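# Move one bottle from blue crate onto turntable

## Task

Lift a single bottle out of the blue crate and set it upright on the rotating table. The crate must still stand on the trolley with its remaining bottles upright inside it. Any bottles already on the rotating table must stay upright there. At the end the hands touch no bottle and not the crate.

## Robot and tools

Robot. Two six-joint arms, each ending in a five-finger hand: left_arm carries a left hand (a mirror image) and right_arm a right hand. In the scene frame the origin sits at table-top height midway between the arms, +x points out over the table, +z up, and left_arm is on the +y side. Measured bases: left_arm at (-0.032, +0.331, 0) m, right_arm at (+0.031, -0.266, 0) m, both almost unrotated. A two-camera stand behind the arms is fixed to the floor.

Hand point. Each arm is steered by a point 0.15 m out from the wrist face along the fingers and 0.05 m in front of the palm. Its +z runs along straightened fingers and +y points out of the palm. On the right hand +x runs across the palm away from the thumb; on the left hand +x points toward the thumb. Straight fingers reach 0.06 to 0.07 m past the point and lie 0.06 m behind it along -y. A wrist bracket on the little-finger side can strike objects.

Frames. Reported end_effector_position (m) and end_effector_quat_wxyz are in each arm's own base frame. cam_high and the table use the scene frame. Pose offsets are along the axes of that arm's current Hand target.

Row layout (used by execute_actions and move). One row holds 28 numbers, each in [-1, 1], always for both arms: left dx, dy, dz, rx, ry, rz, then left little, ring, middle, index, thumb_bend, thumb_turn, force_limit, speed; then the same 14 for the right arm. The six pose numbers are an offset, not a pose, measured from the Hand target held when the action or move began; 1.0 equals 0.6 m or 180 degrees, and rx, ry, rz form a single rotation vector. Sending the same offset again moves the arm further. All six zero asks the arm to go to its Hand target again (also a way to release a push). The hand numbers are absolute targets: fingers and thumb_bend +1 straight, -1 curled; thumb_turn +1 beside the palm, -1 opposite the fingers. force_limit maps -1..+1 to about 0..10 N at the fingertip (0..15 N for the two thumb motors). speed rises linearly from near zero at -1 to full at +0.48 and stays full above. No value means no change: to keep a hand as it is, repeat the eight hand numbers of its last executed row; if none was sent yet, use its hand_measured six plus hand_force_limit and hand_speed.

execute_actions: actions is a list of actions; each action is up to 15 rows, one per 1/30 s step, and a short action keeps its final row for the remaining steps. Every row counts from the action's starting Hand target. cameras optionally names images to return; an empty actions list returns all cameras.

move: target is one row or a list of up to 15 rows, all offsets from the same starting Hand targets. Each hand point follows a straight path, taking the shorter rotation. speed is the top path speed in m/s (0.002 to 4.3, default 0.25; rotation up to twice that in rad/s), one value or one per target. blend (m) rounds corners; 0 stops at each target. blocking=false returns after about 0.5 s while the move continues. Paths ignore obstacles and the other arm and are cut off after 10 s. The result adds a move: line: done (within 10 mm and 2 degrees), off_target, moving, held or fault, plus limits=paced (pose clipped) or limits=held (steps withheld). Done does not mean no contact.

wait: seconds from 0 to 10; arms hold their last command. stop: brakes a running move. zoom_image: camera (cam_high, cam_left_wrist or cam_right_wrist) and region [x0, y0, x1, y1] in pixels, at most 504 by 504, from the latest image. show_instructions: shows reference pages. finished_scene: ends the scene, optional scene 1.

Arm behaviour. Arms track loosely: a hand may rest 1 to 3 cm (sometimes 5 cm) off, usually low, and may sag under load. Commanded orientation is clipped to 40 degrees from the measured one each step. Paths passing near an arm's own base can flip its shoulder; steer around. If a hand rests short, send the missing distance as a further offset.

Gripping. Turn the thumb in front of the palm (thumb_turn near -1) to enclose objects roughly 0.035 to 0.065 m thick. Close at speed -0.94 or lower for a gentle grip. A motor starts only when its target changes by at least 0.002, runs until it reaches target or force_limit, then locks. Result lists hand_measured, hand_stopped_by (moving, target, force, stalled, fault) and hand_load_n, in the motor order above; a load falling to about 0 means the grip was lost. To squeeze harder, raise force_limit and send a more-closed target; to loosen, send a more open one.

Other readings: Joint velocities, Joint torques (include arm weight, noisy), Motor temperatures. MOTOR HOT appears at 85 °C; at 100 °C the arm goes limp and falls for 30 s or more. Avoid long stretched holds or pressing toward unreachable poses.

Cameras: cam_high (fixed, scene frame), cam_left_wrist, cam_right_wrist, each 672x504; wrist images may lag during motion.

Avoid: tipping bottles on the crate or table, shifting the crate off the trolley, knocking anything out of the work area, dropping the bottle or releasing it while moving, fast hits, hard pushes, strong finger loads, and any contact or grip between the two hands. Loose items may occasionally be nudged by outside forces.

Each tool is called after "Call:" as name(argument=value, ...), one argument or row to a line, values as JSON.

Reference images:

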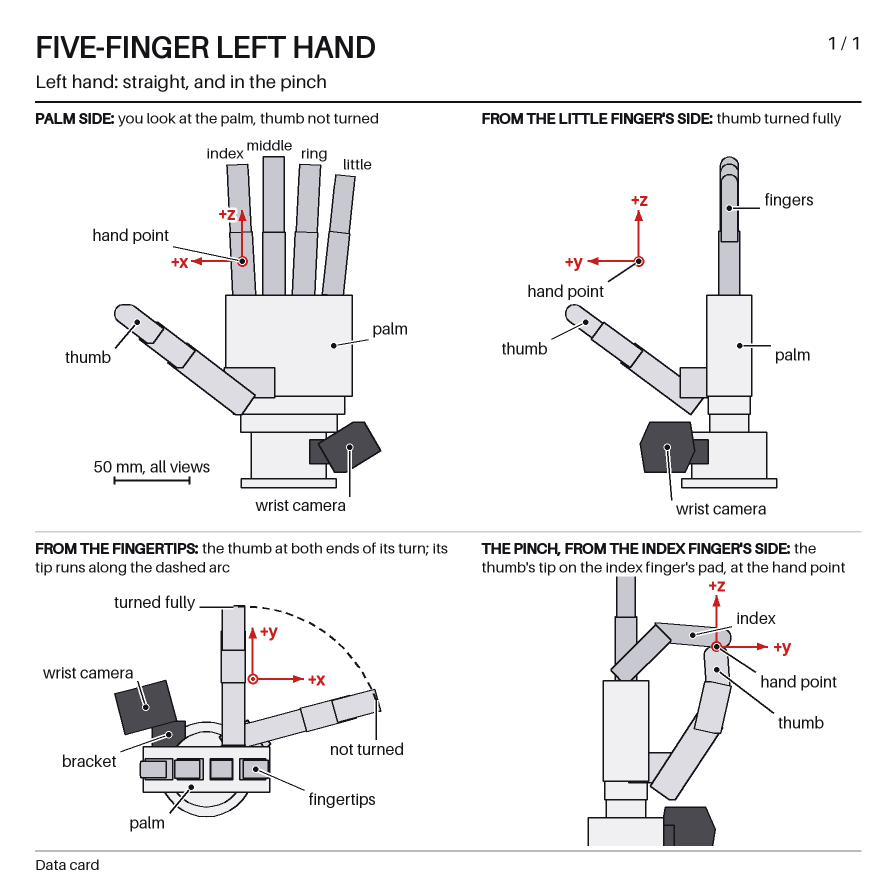

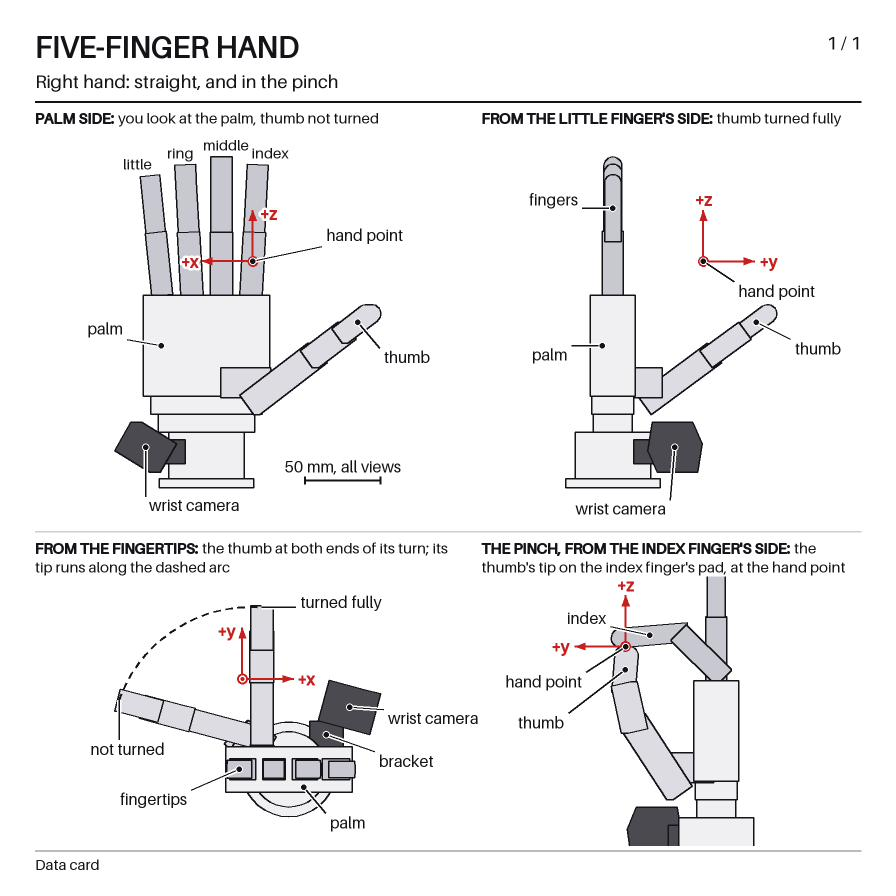

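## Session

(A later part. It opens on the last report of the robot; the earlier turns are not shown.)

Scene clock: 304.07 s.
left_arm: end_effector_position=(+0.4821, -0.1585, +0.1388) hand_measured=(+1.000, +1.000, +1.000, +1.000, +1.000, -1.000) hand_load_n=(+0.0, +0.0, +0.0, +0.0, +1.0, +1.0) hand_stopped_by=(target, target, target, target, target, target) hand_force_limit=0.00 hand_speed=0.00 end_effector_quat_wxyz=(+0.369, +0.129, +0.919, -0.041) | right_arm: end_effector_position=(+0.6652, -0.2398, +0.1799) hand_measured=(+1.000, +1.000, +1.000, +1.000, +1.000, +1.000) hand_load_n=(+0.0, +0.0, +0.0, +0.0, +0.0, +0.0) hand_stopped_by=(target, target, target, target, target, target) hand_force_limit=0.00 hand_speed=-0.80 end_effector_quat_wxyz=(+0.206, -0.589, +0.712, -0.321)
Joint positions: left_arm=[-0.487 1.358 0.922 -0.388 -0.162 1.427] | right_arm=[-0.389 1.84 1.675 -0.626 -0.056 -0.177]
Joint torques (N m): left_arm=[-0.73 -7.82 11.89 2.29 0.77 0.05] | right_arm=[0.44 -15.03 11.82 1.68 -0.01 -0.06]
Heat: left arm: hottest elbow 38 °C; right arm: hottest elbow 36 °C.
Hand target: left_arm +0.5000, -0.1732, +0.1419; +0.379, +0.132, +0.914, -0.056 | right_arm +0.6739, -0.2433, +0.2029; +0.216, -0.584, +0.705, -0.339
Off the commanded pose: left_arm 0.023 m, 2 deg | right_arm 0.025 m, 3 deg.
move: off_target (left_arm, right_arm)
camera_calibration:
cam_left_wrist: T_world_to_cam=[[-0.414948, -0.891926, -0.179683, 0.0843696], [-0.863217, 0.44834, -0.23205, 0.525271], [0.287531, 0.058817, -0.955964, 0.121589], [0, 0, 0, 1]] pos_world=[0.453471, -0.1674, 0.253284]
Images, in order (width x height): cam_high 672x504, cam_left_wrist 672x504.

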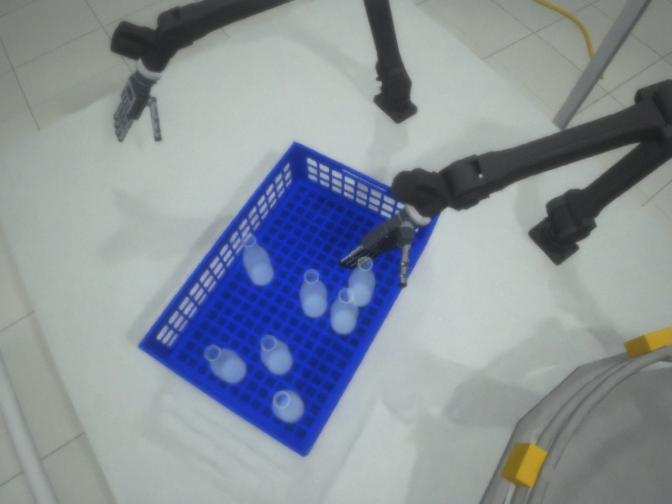

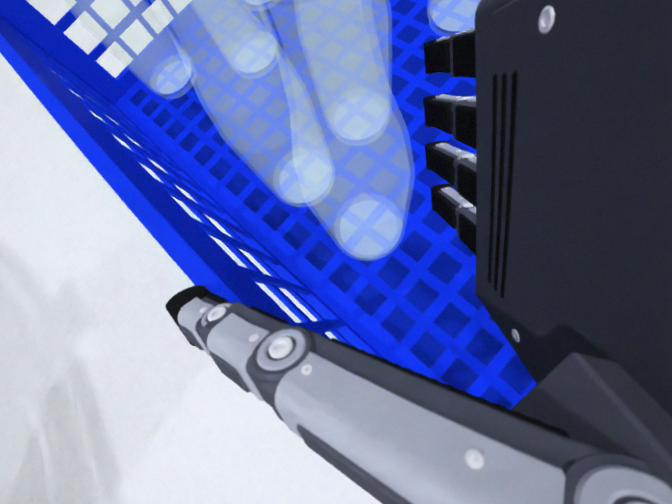

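Call:
move(
  target=[
    [-0.1027, 0.0126, -0.1522, 0, 0, 0, 1, 1, 1, 1, 1, -1, 0.0, 0.0, 0, 0, 0, 0, 0, 0, 1, 1, 1, 1, 1, 1, 0.0, -0.8],
    [-0.1904, 0.0082, -0.1115, 0.0216, 0, 0.0216, 1, 1, 1, 1, 1, -1, 0.0, 0.0, 0, 0, 0, 0, 0, 0, 1, 1, 1, 1, 1, 1, 0.0, -0.8],
  ],
  speed=0.15,
  blend=[0.02, 0],
  cameras=["cam_left_wrist", "cam_high"],
)

Call:
zoom_image(
  camera="cam_left_wrist",
  region=[150, 100, 450, 350],
)

Call:
zoom_image(
  camera="cam_high",
  region=[280, 180, 480, 340],
)

Scene clock: 363.37 s.
left_arm: end_effector_position=(+0.5179, -0.1761, +0.2455) hand_measured=(+1.000, +1.000, +1.000, +1.000, +1.000, -1.000) hand_load_n=(+0.0, +0.0, +0.0, +0.0, +0.0, +0.5) hand_stopped_by=(target, target, target, target, target, target) hand_force_limit=0.00 hand_speed=0.00 end_effector_quat_wxyz=(+0.359, +0.178, +0.914, -0.071) | right_arm: end_effector_position=(+0.6652, -0.2398, +0.1799) hand_measured=(+1.000, +1.000, +1.000, +1.000, +1.000, +1.000) hand_load_n=(+0.0, +0.0, +0.0, +0.0, +0.0, -0.5) hand_stopped_by=(target, target, target, target, target, target) hand_force_limit=0.00 hand_speed=-0.80 end_effector_quat_wxyz=(+0.206, -0.589, +0.712, -0.321)
Joint positions: left_arm=[-0.449 1.359 1.223 -0.687 -0.042 1.522] | right_arm=[-0.389 1.84 1.675 -0.626 -0.056 -0.177]
Joint torques (N m): left_arm=[0.44 -11.05 14.27 0.75 0.12 0.08] | right_arm=[1.03 -14.97 11.64 1.72 -0.03 -0.02]
Heat: left arm: hottest elbow 42 °C; right arm: hottest elbow 36 °C.
Hand target: left_arm +0.5335, -0.1777, +0.2699; +0.376, +0.176, +0.907, -0.074 | right_arm +0.6739, -0.2433, +0.2029; +0.216, -0.584, +0.705, -0.339
Off the commanded pose: left_arm 0.029 m, 2 deg | right_arm 0.025 m, 3 deg.
move: off_target (left_arm, right_arm)
camera_calibration:
cam_left_wrist: T_world_to_cam=[[-0.516481, -0.842003, -0.155814, 0.158277], [-0.811468, 0.539375, -0.224933, 0.576393], [0.273436, 0.010265, -0.961835, 0.214477], [0, 0, 0, 1]] pos_world=[0.490826, -0.179824, 0.360603]
Images, in order (width x height): cam_high 672x504, cam_left_wrist 672x504.

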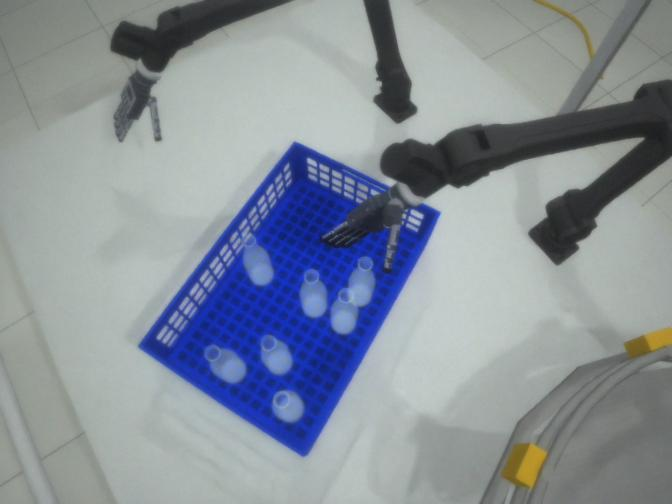

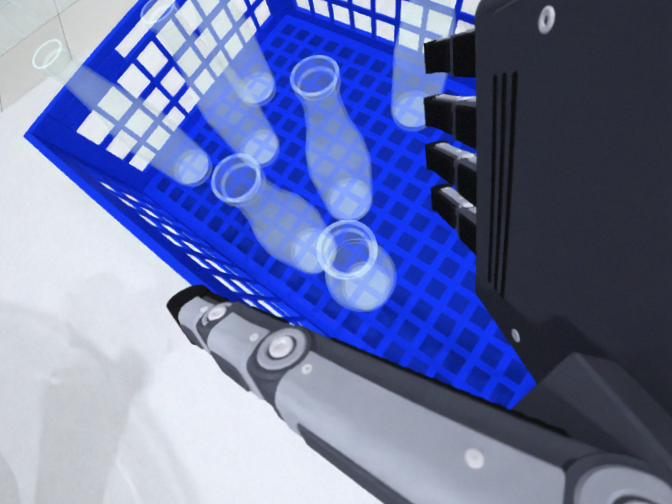

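Scaled by 1.680 from the camera's 672x504 image, which has a finer 960x720 frame.

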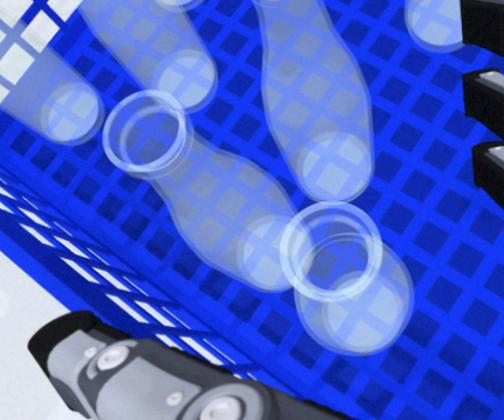

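Scaled by 2.520 from the camera's 672x504 image, which has a finer 960x720 frame.

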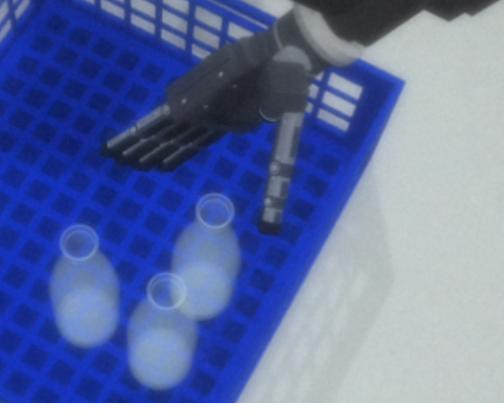

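Call:
move(
  target=[-0.0026, 0.0138, 0.0274, 0.0157, -0.0111, 0.0157, 1, 1, 1, 1, 0.65, -1, 0.0, 0.0, 0, 0, 0, 0, 0, 0, 1, 1, 1, 1, 1, 1, 0.0, -0.8],
  speed=0.1,
  cameras=["cam_left_wrist", "cam_high"],
)

Call:
zoom_image(
  camera="cam_left_wrist",
  region=[150, 150, 450, 400],
)

Scene clock: 410.03 s.
left_arm: end_effector_position=(+0.5353, -0.1752, +0.2525) hand_measured=(+1.000, +1.000, +1.000, +1.000, +0.650, -1.000) hand_load_n=(+0.0, +0.0, +0.0, +0.0, +0.0, +0.0) hand_stopped_by=(target, target, target, target, target, target) hand_force_limit=0.00 hand_speed=0.00 end_effector_quat_wxyz=(+0.378, +0.207, +0.898, -0.090) | right_arm: end_effector_position=(+0.6652, -0.2398, +0.1799) hand_measured=(+1.000, +1.000, +1.000, +1.000, +1.000, +1.000) hand_load_n=(+0.0, +0.0, +0.0, +0.0, +0.0, -0.5) hand_stopped_by=(target, target, target, target, target, target) hand_force_limit=0.00 hand_speed=-0.80 end_effector_quat_wxyz=(+0.206, -0.589, +0.712, -0.321)
Joint positions: left_arm=[-0.412 1.361 1.223 -0.636 0.035 1.597] | right_arm=[-0.389 1.84 1.675 -0.626 -0.056 -0.177]
Joint torques (N m): left_arm=[0.62 -10.4 11.56 1.95 0.17 0.13] | right_arm=[0.85 -14.68 11.56 1.87 0 -0.01]
Motor temperatures (°C): left_arm=[27 26 47 27 26 23] | right_arm=[25 34 37 25 25 22]
Heat: left arm: hottest elbow 47 °C; right arm: hottest elbow 37 °C.
Hand target: left_arm +0.5483, -0.1749, +0.2595; +0.389, +0.206, +0.893, -0.090 | right_arm +0.6739, -0.2433, +0.2029; +0.216, -0.584, +0.705, -0.339
Off the commanded pose: left_arm 0.015 m, 1 deg | right_arm 0.025 m, 3 deg.
move: off_target (left_arm, right_arm)
camera_calibration:
cam_left_wrist: T_world_to_cam=[[-0.56754, -0.807467, -0.160919, 0.203858], [-0.761116, 0.589065, -0.271485, 0.585087], [0.314007, -0.0316011, -0.948895, 0.184071], [0, 0, 0, 1]] pos_world=[0.503217, -0.174228, 0.366311]
Images, in order (width x height): cam_high 672x504, cam_left_wrist 672x504.

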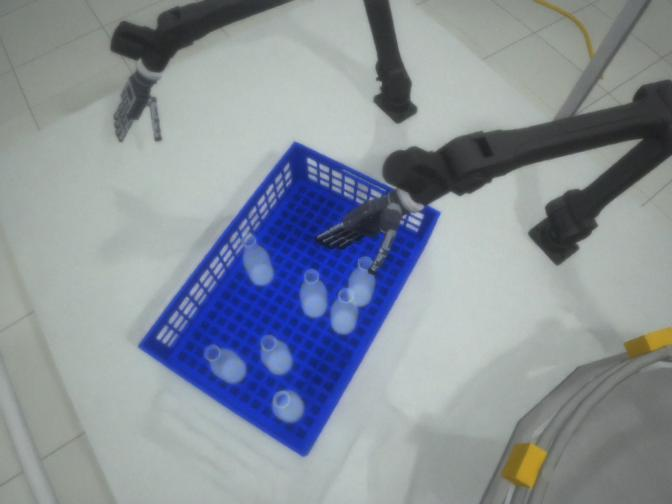

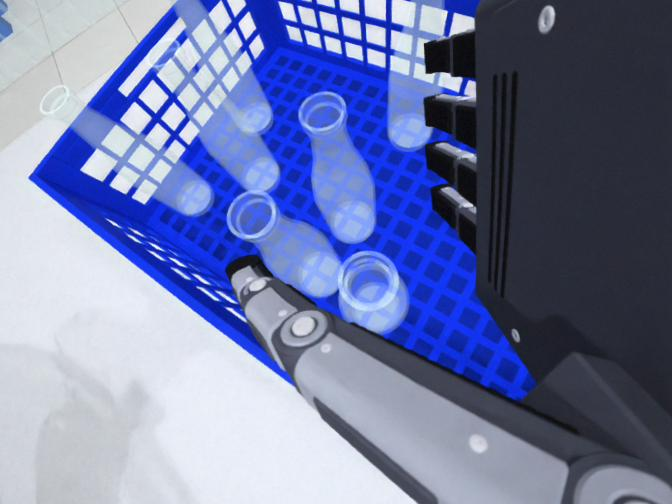

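Scaled by 1.680 from the camera's 672x504 image, which has a finer 960x720 frame.

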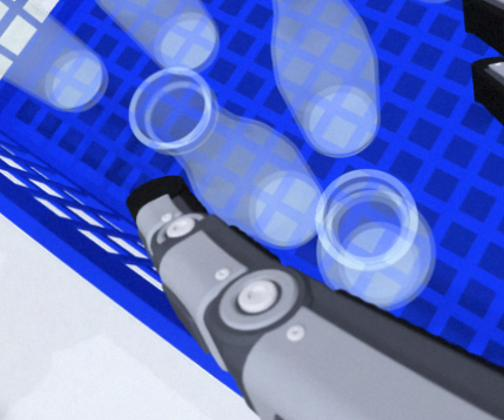

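Call:
move(
  target=[0.1027, 0.0009, 0.0842, 0, 0, 0, 1, 1, 1, 1, 0.65, -1, 0.0, 0.0, 0, 0, 0, 0, 0, 0, 1, 1, 1, 1, 1, 1, 0.0, -0.8],
  speed=0.1,
  cameras=["cam_left_wrist", "cam_high"],
)

Call:
zoom_image(
  camera="cam_left_wrist",
  region=[200, 130, 500, 380],
)

Call:
zoom_image(
  camera="cam_high",
  region=[300, 200, 440, 340],
)

Scene clock: 431.20 s.
left_arm: end_effector_position=(+0.5391, -0.1762, +0.1850) hand_measured=(+1.000, +1.000, +1.000, +1.000, +0.650, -1.000) hand_load_n=(+0.0, +0.0, +0.0, +0.0, +0.0, +0.5) hand_stopped_by=(target, target, target, target, target, target) hand_force_limit=0.00 hand_speed=0.00 end_effector_quat_wxyz=(+0.387, +0.207, +0.894, -0.092) | right_arm: end_effector_position=(+0.6652, -0.2398, +0.1799) hand_measured=(+1.000, +1.000, +1.000, +1.000, +1.000, +1.000) hand_load_n=(+0.0, +0.0, +0.0, +0.0, +0.0, +0.0) hand_stopped_by=(target, target, target, target, target, target) hand_force_limit=0.00 hand_speed=-0.80 end_effector_quat_wxyz=(+0.206, -0.589, +0.712, -0.321)
Joint positions: left_arm=[-0.41 1.404 1.073 -0.422 0.036 1.599] | right_arm=[-0.389 1.84 1.675 -0.626 -0.056 -0.177]
Joint torques (N m): left_arm=[0.73 -10.99 9.21 1.95 0.2 0.13] | right_arm=[0.91 -14.8 11.66 1.65 -0.03 -0.01]
Heat: left arm: hottest elbow 45 °C; right arm: hottest elbow 37 °C.
Hand target: left_arm +0.5440, -0.1723, +0.1799; +0.389, +0.206, +0.894, -0.090 | right_arm +0.6739, -0.2433, +0.2029; +0.216, -0.584, +0.705, -0.339
Off the commanded pose: left_arm 0.008 m, 0 deg | right_arm 0.025 m, 3 deg.
move: off_target (right_arm)
camera_calibration:
cam_left_wrist: T_world_to_cam=[[-0.564841, -0.808513, -0.165108, 0.193401], [-0.755218, 0.587122, -0.291432, 0.57041], [0.332565, -0.0399201, -0.942235, 0.106069], [0, 0, 0, 1]] pos_world=[0.50475, -0.174299, 0.29811]
Images, in order (width x height): cam_high 672x504, cam_left_wrist 672x504.

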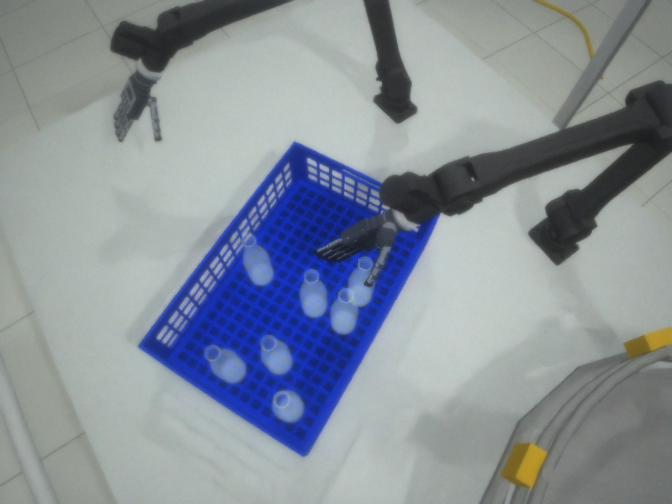

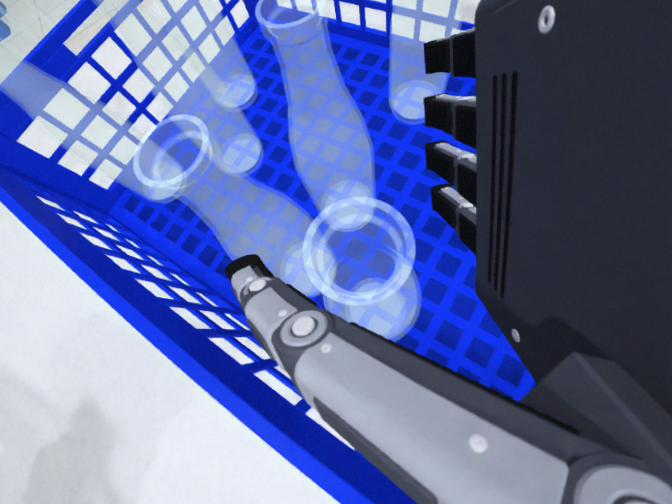

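Scaled by 1.680 from the camera's 672x504 image, which has a finer 960x720 frame.

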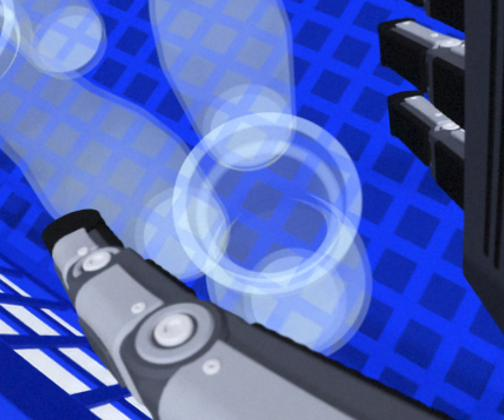

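Scaled by 3.600 from the camera's 672x504 image, which has a finer 960x720 frame.

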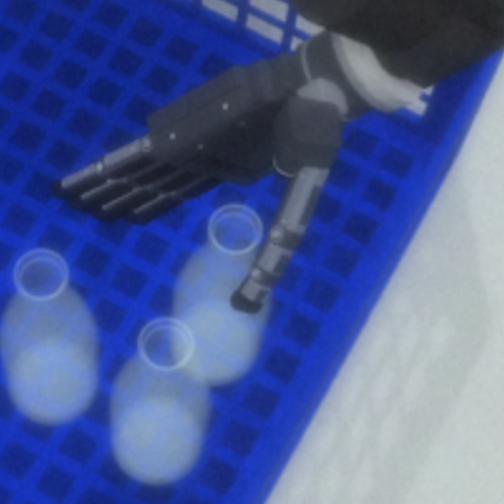

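Call:
move(
  target=[0.1052, 0.0006, 0.0825, 0, 0, 0, 1, 1, 1, 1, 0.65, -1, 0.0, 0.0, 0, 0, 0, 0, 0, 0, 1, 1, 1, 1, 1, 1, 0.0, -0.8],
  speed=0.1,
  cameras=["cam_left_wrist", "cam_high"],
)

Call:
zoom_image(
  camera="cam_left_wrist",
  region=[200, 130, 500, 380],
)

Call:
zoom_image(
  camera="cam_high",
  region=[300, 200, 440, 340],
)

Scene clock: 454.73 s.
left_arm: end_effector_position=(+0.5354, -0.1728, +0.1080) hand_measured=(+1.000, +1.000, +1.000, +1.000, +0.650, -1.000) hand_load_n=(+0.5, +0.0, +0.0, +0.0, +0.0, +0.5) hand_stopped_by=(target, target, target, target, target, target) hand_force_limit=0.00 hand_speed=0.00 end_effector_quat_wxyz=(+0.390, +0.206, +0.893, -0.092) | right_arm: end_effector_position=(+0.6652, -0.2398, +0.1799) hand_measured=(+1.000, +1.000, +1.000, +1.000, +1.000, +1.000) hand_load_n=(+0.0, +0.0, +0.0, +0.0, +0.5, +0.0) hand_stopped_by=(target, target, target, target, target, target) hand_force_limit=0.00 hand_speed=-0.80 end_effector_quat_wxyz=(+0.206, -0.589, +0.712, -0.321)
Joint positions: left_arm=[-0.407 1.483 0.931 -0.195 0.037 1.602] | right_arm=[-0.389 1.84 1.675 -0.626 -0.056 -0.177]
Joint torques (N m): left_arm=[0.62 -10.93 8.24 2 0.16 0.12] | right_arm=[1.14 -14.86 11.67 1.63 -0.03 -0.04]
Heat: left arm: hottest elbow 43 °C; right arm: hottest elbow 37 °C.
Hand target: left_arm +0.5381, -0.1690, +0.1002; +0.389, +0.206, +0.893, -0.090 | right_arm +0.6739, -0.2433, +0.2029; +0.216, -0.584, +0.705, -0.339
Off the commanded pose: left_arm 0.009 m, 0 deg | right_arm 0.025 m, 3 deg.
move: off_target (right_arm)
camera_calibration:
cam_left_wrist: T_world_to_cam=[[-0.56346, -0.808984, -0.167505, 0.180822], [-0.754069, 0.586446, -0.29574, 0.542884], [0.337481, -0.0403272, -0.940468, 0.0320764], [0, 0, 0, 1]] pos_world=[0.500432, -0.170797, 0.221008]
Images, in order (width x height): cam_high 672x504, cam_left_wrist 672x504.

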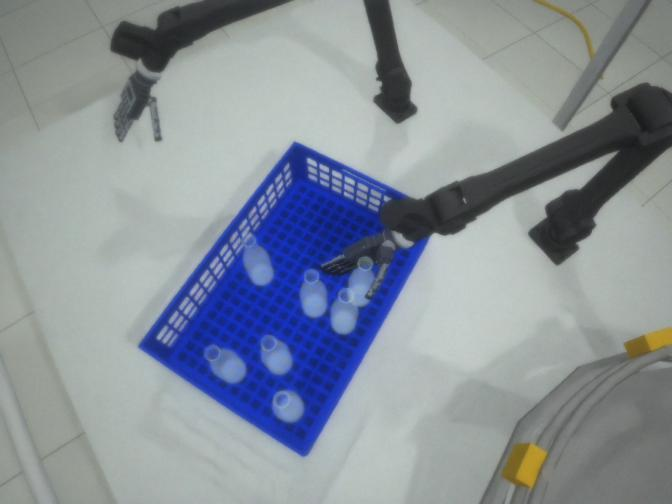

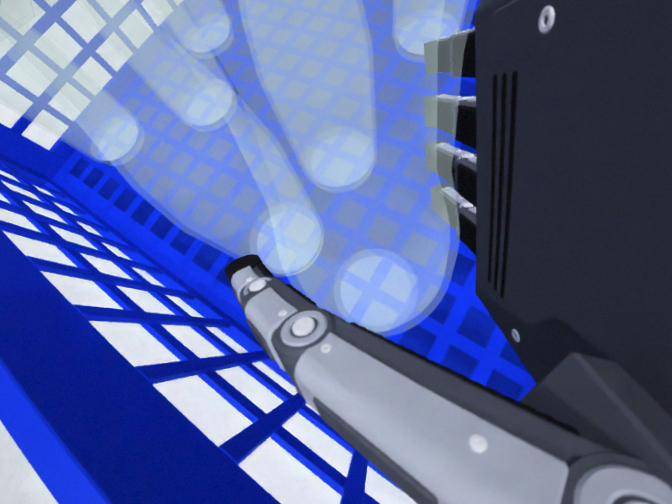

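Scaled by 1.680 from the camera's 672x504 image, which has a finer 960x720 frame.

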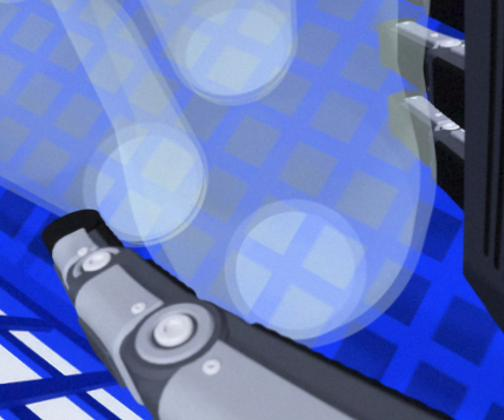

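Scaled by 3.600 from the camera's 672x504 image, which has a finer 960x720 frame.

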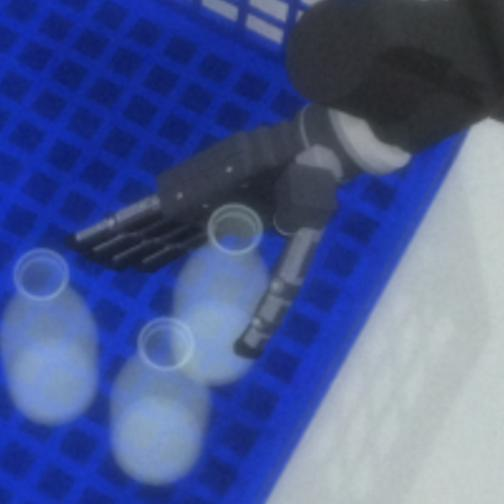

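Call:
move(
  target=[0, 0, 0, 0, 0, 0, 1, 1, 0.2, 0.2, 0.0, -1, -0.5, -0.85, 0, 0, 0, 0, 0, 0, 1, 1, 1, 1, 1, 1, 0.0, -0.8],
  speed=0.1,
  cameras=["cam_left_wrist", "cam_high"],
)

Call:
zoom_image(
  camera="cam_high",
  region=[300, 200, 440, 340],
)

Scene clock: 477.87 s.
left_arm: end_effector_position=(+0.5376, -0.1729, +0.1099) hand_measured=(+1.000, +1.000, +0.404, +0.684, +0.446, -1.000) hand_load_n=(+0.0, +0.0, +4.0, +0.5, +7.0, +1.0) hand_stopped_by=(target, target, force, force, force, target) hand_force_limit=-0.50 hand_speed=-0.85 end_effector_quat_wxyz=(+0.394, +0.207, +0.891, -0.092) | right_arm: end_effector_position=(+0.6652, -0.2398, +0.1799) hand_measured=(+1.000, +1.000, +1.000, +1.000, +1.000, +1.000) hand_load_n=(+0.0, +0.0, +0.0, +0.0, +0.0, +0.0) hand_stopped_by=(target, target, target, target, target, target) hand_force_limit=0.00 hand_speed=-0.80 end_effector_quat_wxyz=(+0.206, -0.589, +0.712, -0.321)
Joint positions: left_arm=[-0.406 1.483 0.931 -0.185 0.038 1.604] | right_arm=[-0.389 1.84 1.675 -0.626 -0.056 -0.177]
Joint torques (N m): left_arm=[0.21 -10.99 8.31 1.62 0.17 0.07] | right_arm=[1.2 -14.68 11.73 1.65 -0.02 0]
Motor temperatures (°C): left_arm=[27 27 39 28 26 23] | right_arm=[25 34 37 25 25 22]
Heat: left arm: hottest elbow 39 °C; right arm: hottest elbow 37 °C.
Hand target: left_arm +0.5381, -0.1690, +0.1002; +0.389, +0.206, +0.893, -0.090 | right_arm +0.6739, -0.2433, +0.2029; +0.216, -0.584, +0.705, -0.339
Off the commanded pose: left_arm 0.010 m, 1 deg | right_arm 0.025 m, 3 deg.
move: off_target (right_arm)
camera_calibration:
cam_left_wrist: T_world_to_cam=[[-0.562516, -0.808944, -0.170839, 0.182118], [-0.75063, 0.586302, -0.304639, 0.544239], [0.346599, -0.0431269, -0.937021, 0.0273162], [0, 0, 0, 1]] pos_world=[0.501499, -0.170587, 0.222505]
Images, in order (width x height): cam_high 672x504, cam_left_wrist 672x504.

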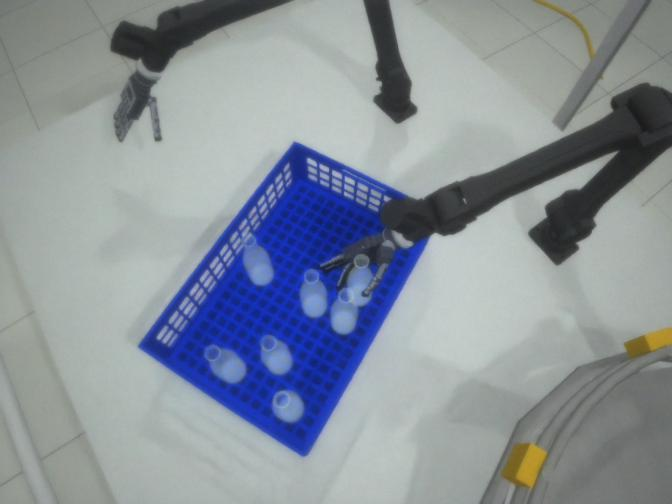

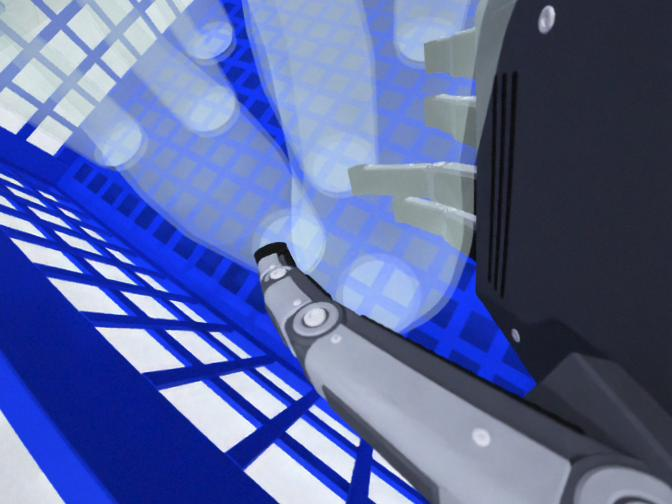

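Scaled by 3.600 from the camera's 672x504 image, which has a finer 960x720 frame.

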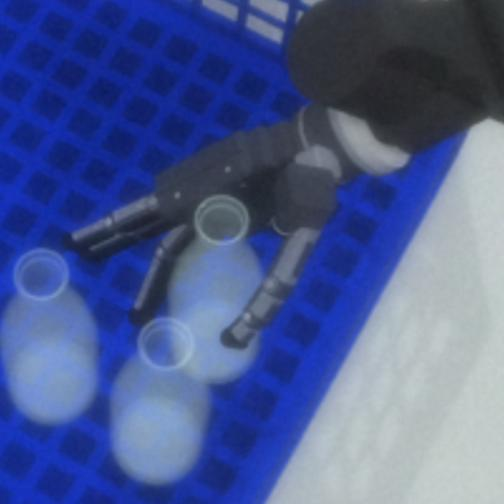

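Call:
move(
  target=[0, 0, 0, 0, 0, 0, 1, 1, 0.1, 0.1, 0.0, -1, 0.0, -0.85, 0, 0, 0, 0, 0, 0, 1, 1, 1, 1, 1, 1, 0.0, -0.8],
  speed=0.1,
  cameras=["cam_left_wrist", "cam_high"],
)

Call:
zoom_image(
  camera="cam_high",
  region=[300, 200, 440, 340],
)

Call:
zoom_image(
  camera="cam_left_wrist",
  region=[230, 100, 500, 380],
)

Scene clock: 489.17 s.
left_arm: end_effector_position=(+0.5388, -0.1742, +0.1111) hand_measured=(+1.000, +1.000, +0.380, +0.630, +0.446, -1.000) hand_load_n=(+0.0, +0.0, +1.0, +3.0, +4.5, -0.5) hand_stopped_by=(target, target, force, force, force, target) hand_force_limit=0.00 hand_speed=-0.85 end_effector_quat_wxyz=(+0.397, +0.207, +0.889, -0.094) | right_arm: end_effector_position=(+0.6652, -0.2398, +0.1799) hand_measured=(+1.000, +1.000, +1.000, +1.000, +1.000, +1.000) hand_load_n=(+0.0, +0.0, +0.0, +0.0, +0.0, -0.5) hand_stopped_by=(target, target, target, target, target, target) hand_force_limit=0.00 hand_speed=-0.80 end_effector_quat_wxyz=(+0.206, -0.589, +0.712, -0.321)
Joint positions: left_arm=[-0.406 1.483 0.931 -0.178 0.042 1.604] | right_arm=[-0.389 1.84 1.675 -0.626 -0.056 -0.177]
Joint torques (N m): left_arm=[-0.15 -10.58 8.39 1.28 0.04 0.08] | right_arm=[0.67 -14.74 11.69 1.72 0.02 -0.04]
Heat: left arm: hottest elbow 39 °C; right arm: hottest elbow 37 °C.
Hand target: left_arm +0.5381, -0.1690, +0.1002; +0.389, +0.206, +0.893, -0.090 | right_arm +0.6739, -0.2433, +0.2029; +0.216, -0.584, +0.705, -0.339
Off the commanded pose: left_arm 0.012 m, 1 deg | right_arm 0.025 m, 3 deg.
move: off_target (left_arm, right_arm)
camera_calibration:
cam_left_wrist: T_world_to_cam=[[-0.56385, -0.808213, -0.169896, 0.182647], [-0.747209, 0.586855, -0.311898, 0.545377], [0.351785, -0.048916, -0.934802, 0.0239333], [0, 0, 0, 1]] pos_world=[0.502077, -0.171268, 0.223506]
Images, in order (width x height): cam_high 672x504, cam_left_wrist 672x504.

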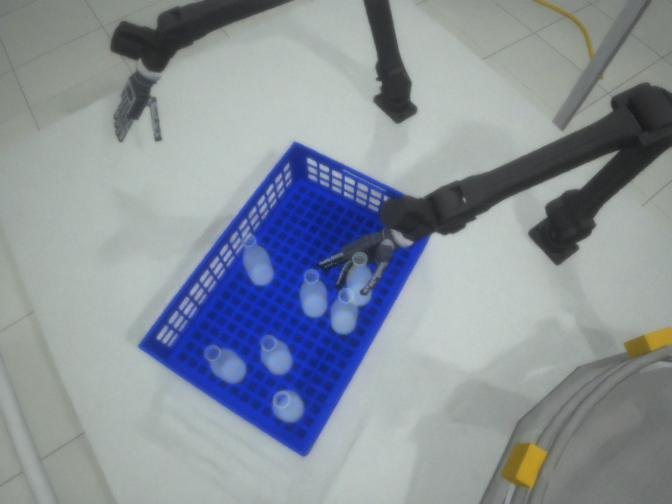

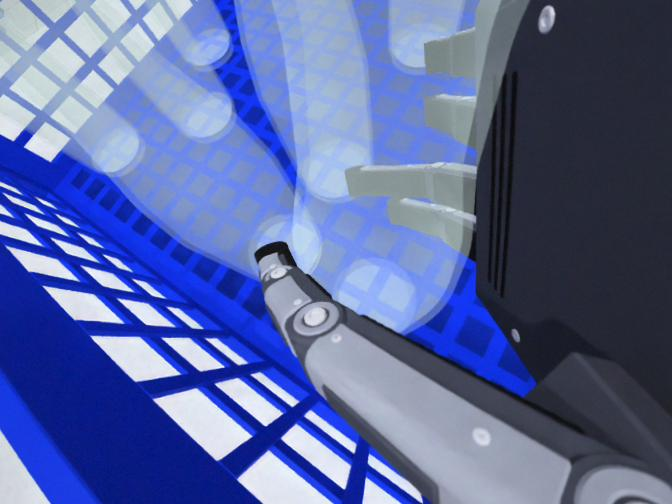

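Scaled by 3.600 from the camera's 672x504 image, which has a finer 960x720 frame.

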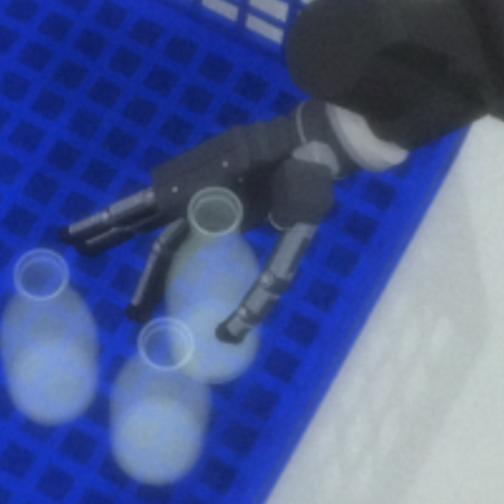

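Scaled by 1.800 from the camera's 672x504 image, which has a finer 960x720 frame.

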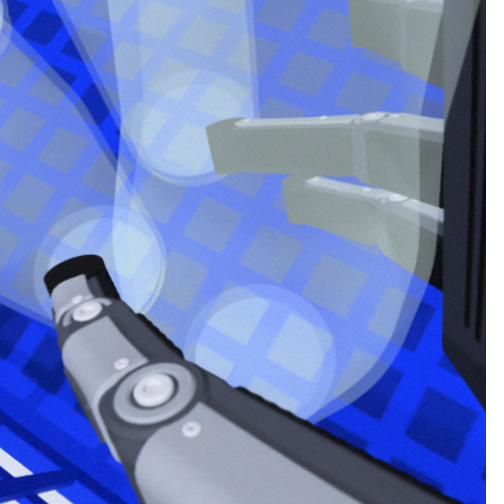

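Call:
move(
  target=[0, 0, 0, 0, 0, 0, 1, 1, 0.0, 0.0, -0.1, -1, 0.1, -0.85, 0, 0, 0, 0, 0, 0, 1, 1, 1, 1, 1, 1, 0.0, -0.8],
  speed=0.1,
)

Scene clock: 501.30 s.
left_arm: end_effector_position=(+0.5387, -0.1744, +0.1110) hand_measured=(+1.000, +1.000, +0.354, +0.620, +0.444, -1.000) hand_load_n=(-0.5, +0.0, +5.0, +3.5, +9.5, +1.5) hand_stopped_by=(target, target, force, force, force, target) hand_force_limit=0.10 hand_speed=-0.85 end_effector_quat_wxyz=(+0.397, +0.207, +0.889, -0.095) | right_arm: end_effector_position=(+0.6652, -0.2398, +0.1799) hand_measured=(+1.000, +1.000, +1.000, +1.000, +1.000, +1.000) hand_load_n=(+0.0, +0.0, +0.0, +0.0, +0.0, +0.0) hand_stopped_by=(target, target, target, target, target, target) hand_force_limit=0.00 hand_speed=-0.80 end_effector_quat_wxyz=(+0.206, -0.589, +0.712, -0.321)
Joint positions: left_arm=[-0.406 1.483 0.931 -0.178 0.043 1.604] | right_arm=[-0.389 1.84 1.675 -0.626 -0.056 -0.177]
Joint torques (N m): left_arm=[0.15 -11.34 8.29 1.43 -0.07 0.08] | right_arm=[0.91 -14.68 11.62 1.88 -0.02 -0.03]
Heat: left arm: hottest elbow 38 °C; right arm: hottest elbow 38 °C.
Hand target: left_arm +0.5381, -0.1690, +0.1002; +0.389, +0.206, +0.893, -0.090 | right_arm +0.6739, -0.2433, +0.2029; +0.216, -0.584, +0.705, -0.339
Off the commanded pose: left_arm 0.012 m, 1 deg | right_arm 0.025 m, 3 deg.
move: off_target (left_arm, right_arm)

Call:
move(
  target=[-0.0634, -0.0075, -0.0542, 0, 0, 0, 1, 1, 0.0, 0.0, -0.1, -1, 0.1, -0.85, 0, 0, 0, 0, 0, 0, 1, 1, 1, 1, 1, 1, 0.0, -0.8],
  speed=0.06,
  cameras=["cam_left_wrist", "cam_high"],
)

Call:
zoom_image(
  camera="cam_high",
  region=[300, 200, 440, 340],
)

Scene clock: 507.60 s.
left_arm: end_effector_position=(+0.5187, -0.1647, +0.1136) hand_measured=(+1.000, +1.000, +0.354, +0.620, +0.444, -1.000) hand_load_n=(+0.0, +0.0, +4.0, +0.0, +6.5, +1.5) hand_stopped_by=(target, target, force, force, force, target) hand_force_limit=0.10 hand_speed=-0.85 end_effector_quat_wxyz=(+0.360, +0.209, +0.905, -0.086) | right_arm: end_effector_position=(+0.6652, -0.2398, +0.1799) hand_measured=(+1.000, +1.000, +1.000, +1.000, +1.000, +1.000) hand_load_n=(+0.0, +0.0, +0.0, +0.0, +0.0, +0.0) hand_stopped_by=(target, target, target, target, target, target) hand_force_limit=0.00 hand_speed=-0.80 end_effector_quat_wxyz=(+0.206, -0.589, +0.712, -0.321)
Joint positions: left_arm=[-0.406 1.447 0.942 -0.309 0.038 1.604] | right_arm=[-0.389 1.84 1.675 -0.626 -0.056 -0.177]
Joint torques (N m): left_arm=[-0.97 -13.45 13.26 0.62 -0.14 -0.03] | right_arm=[0.62 -14.86 11.67 1.55 -0.02 -0.02]
Heat: left arm: hottest elbow 38 °C; right arm: hottest elbow 38 °C.
Hand target: left_arm +0.5381, -0.1739, +0.1502; +0.389, +0.206, +0.893, -0.090 | right_arm +0.6739, -0.2433, +0.2029; +0.216, -0.584, +0.705, -0.339
Off the commanded pose: left_arm 0.042 m, 4 deg | right_arm 0.025 m, 3 deg.
move: off_target (left_arm, right_arm)
camera_calibration:
cam_left_wrist: T_world_to_cam=[[-0.57381, -0.80411, -0.1554, 0.183591], [-0.76938, 0.594295, -0.234238, 0.52952], [0.280707, -0.0148465, -0.959679, 0.0791337], [0, 0, 0, 1]] pos_world=[0.490535, -0.165889, 0.228507]
Images, in order (width x height): cam_high 672x504, cam_left_wrist 672x504.

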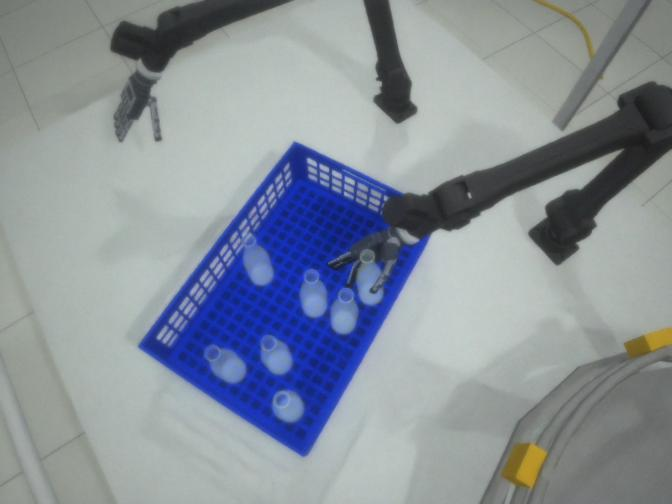

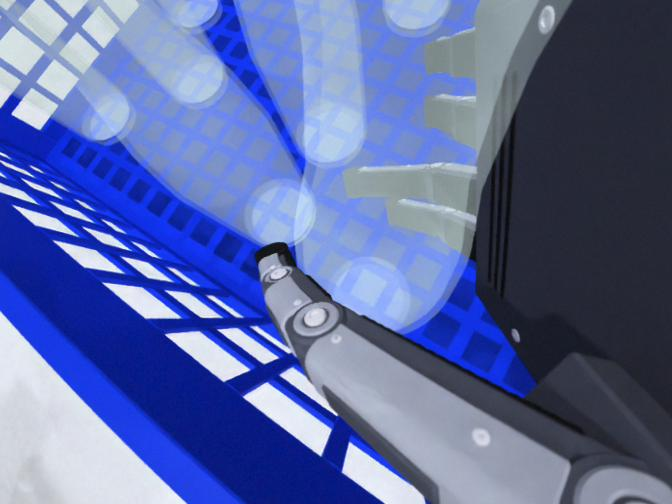

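Scaled by 3.600 from the camera's 672x504 image, which has a finer 960x720 frame.

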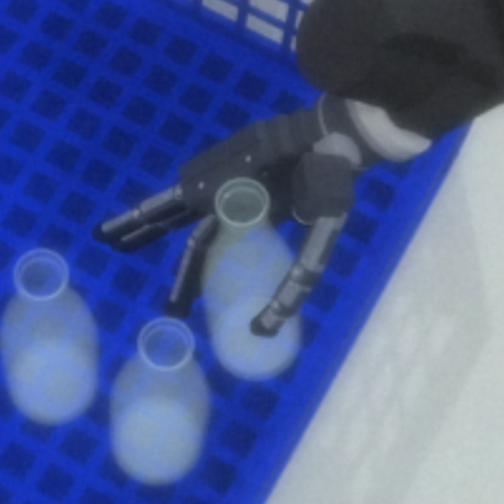

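Call:
move(
  target=[-0.1125, -0.0005, -0.0744, 0, -0.0167, 0, 1, 1, 0.0, 0.0, -0.1, -1, 0.1, -0.85, 0, 0, 0, 0, 0, 0, 1, 1, 1, 1, 1, 1, 0.0, -0.8],
  speed=0.06,
  cameras=["cam_left_wrist", "cam_high"],
)

Call:
zoom_image(
  camera="cam_high",
  region=[300, 200, 440, 340],
)

Scene clock: 518.40 s.
left_arm: end_effector_position=(+0.5366, -0.1715, +0.2004) hand_measured=(+1.000, +1.000, +0.354, +0.620, +0.442, -1.000) hand_load_n=(+0.0, +0.0, +0.0, +0.0, +0.0, +0.0) hand_stopped_by=(target, target, force, force, force, target) hand_force_limit=0.10 hand_speed=-0.85 end_effector_quat_wxyz=(+0.390, +0.204, +0.893, -0.090) | right_arm: end_effector_position=(+0.6652, -0.2398, +0.1799) hand_measured=(+1.000, +1.000, +1.000, +1.000, +1.000, +1.000) hand_load_n=(+0.0, +0.0, -0.5, +0.0, +0.0, +0.0) hand_stopped_by=(target, target, target, target, target, target) hand_force_limit=0.00 hand_speed=-0.80 end_effector_quat_wxyz=(+0.206, -0.589, +0.712, -0.321)
Joint positions: left_arm=[-0.406 1.379 1.088 -0.456 0.033 1.6] | right_arm=[-0.389 1.84 1.675 -0.626 -0.056 -0.177]
Joint torques (N m): left_arm=[-0.32 -11.75 13.64 1.25 0.05 0.05] | right_arm=[0.67 -14.92 11.64 1.72 -0.03 -0.05]
Heat: left arm: hottest elbow 40 °C; right arm: hottest elbow 38 °C.
Hand target: left_arm +0.5499, -0.1800, +0.2298; +0.412, +0.204, +0.883, -0.095 | right_arm +0.6739, -0.2433, +0.2029; +0.216, -0.584, +0.705, -0.339
Off the commanded pose: left_arm 0.034 m, 3 deg | right_arm 0.025 m, 3 deg.
move: off_target (left_arm, right_arm)
camera_calibration:
cam_left_wrist: T_world_to_cam=[[-0.55874, -0.811895, -0.169223, 0.195301], [-0.757064, 0.582626, -0.295636, 0.571308], [0.338619, -0.0370711, -0.940193, 0.118441], [0, 0, 0, 1]] pos_world=[0.501534, -0.169904, 0.313306]
Images, in order (width x height): cam_high 672x504, cam_left_wrist 672x504.

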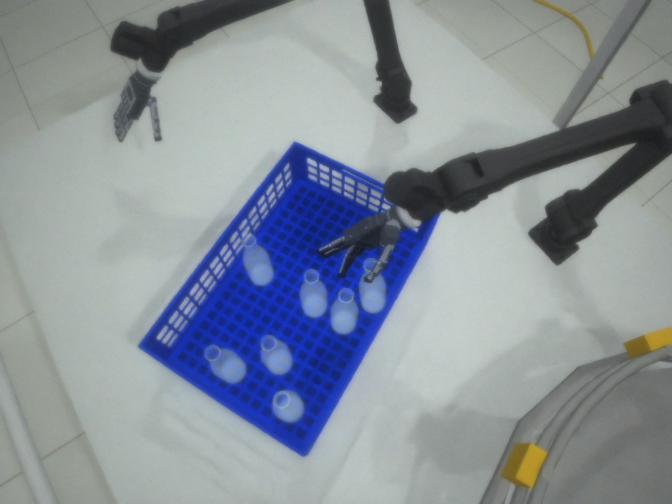

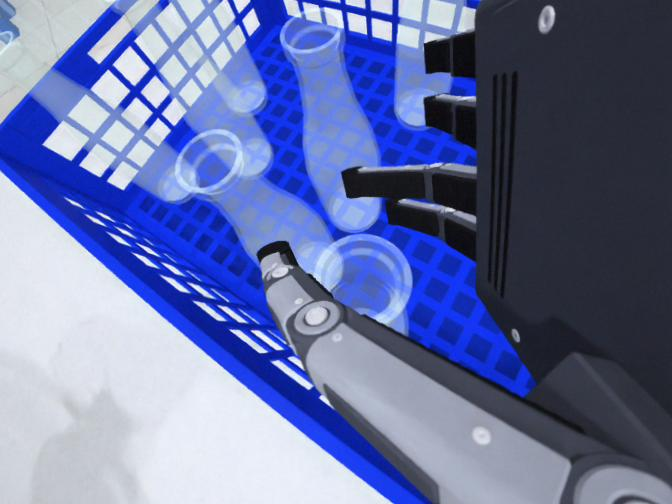

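Scaled by 3.600 from the camera's 672x504 image, which has a finer 960x720 frame.

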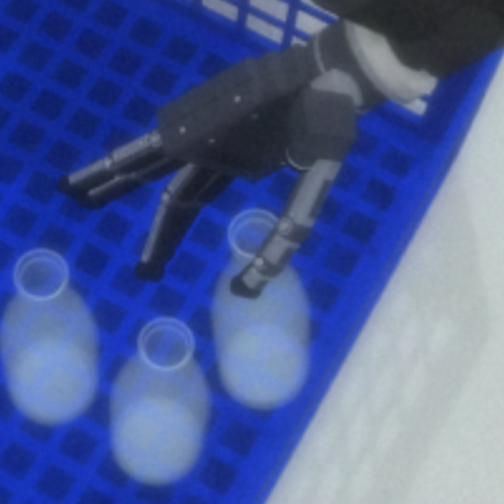

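Call:
zoom_image(
  camera="cam_left_wrist",
  region=[240, 0, 440, 250],
)

Scaled by 2.016 from the camera's 672x504 image, which has a finer 960x720 frame.

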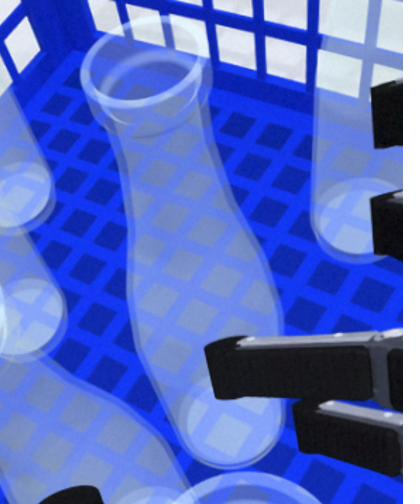

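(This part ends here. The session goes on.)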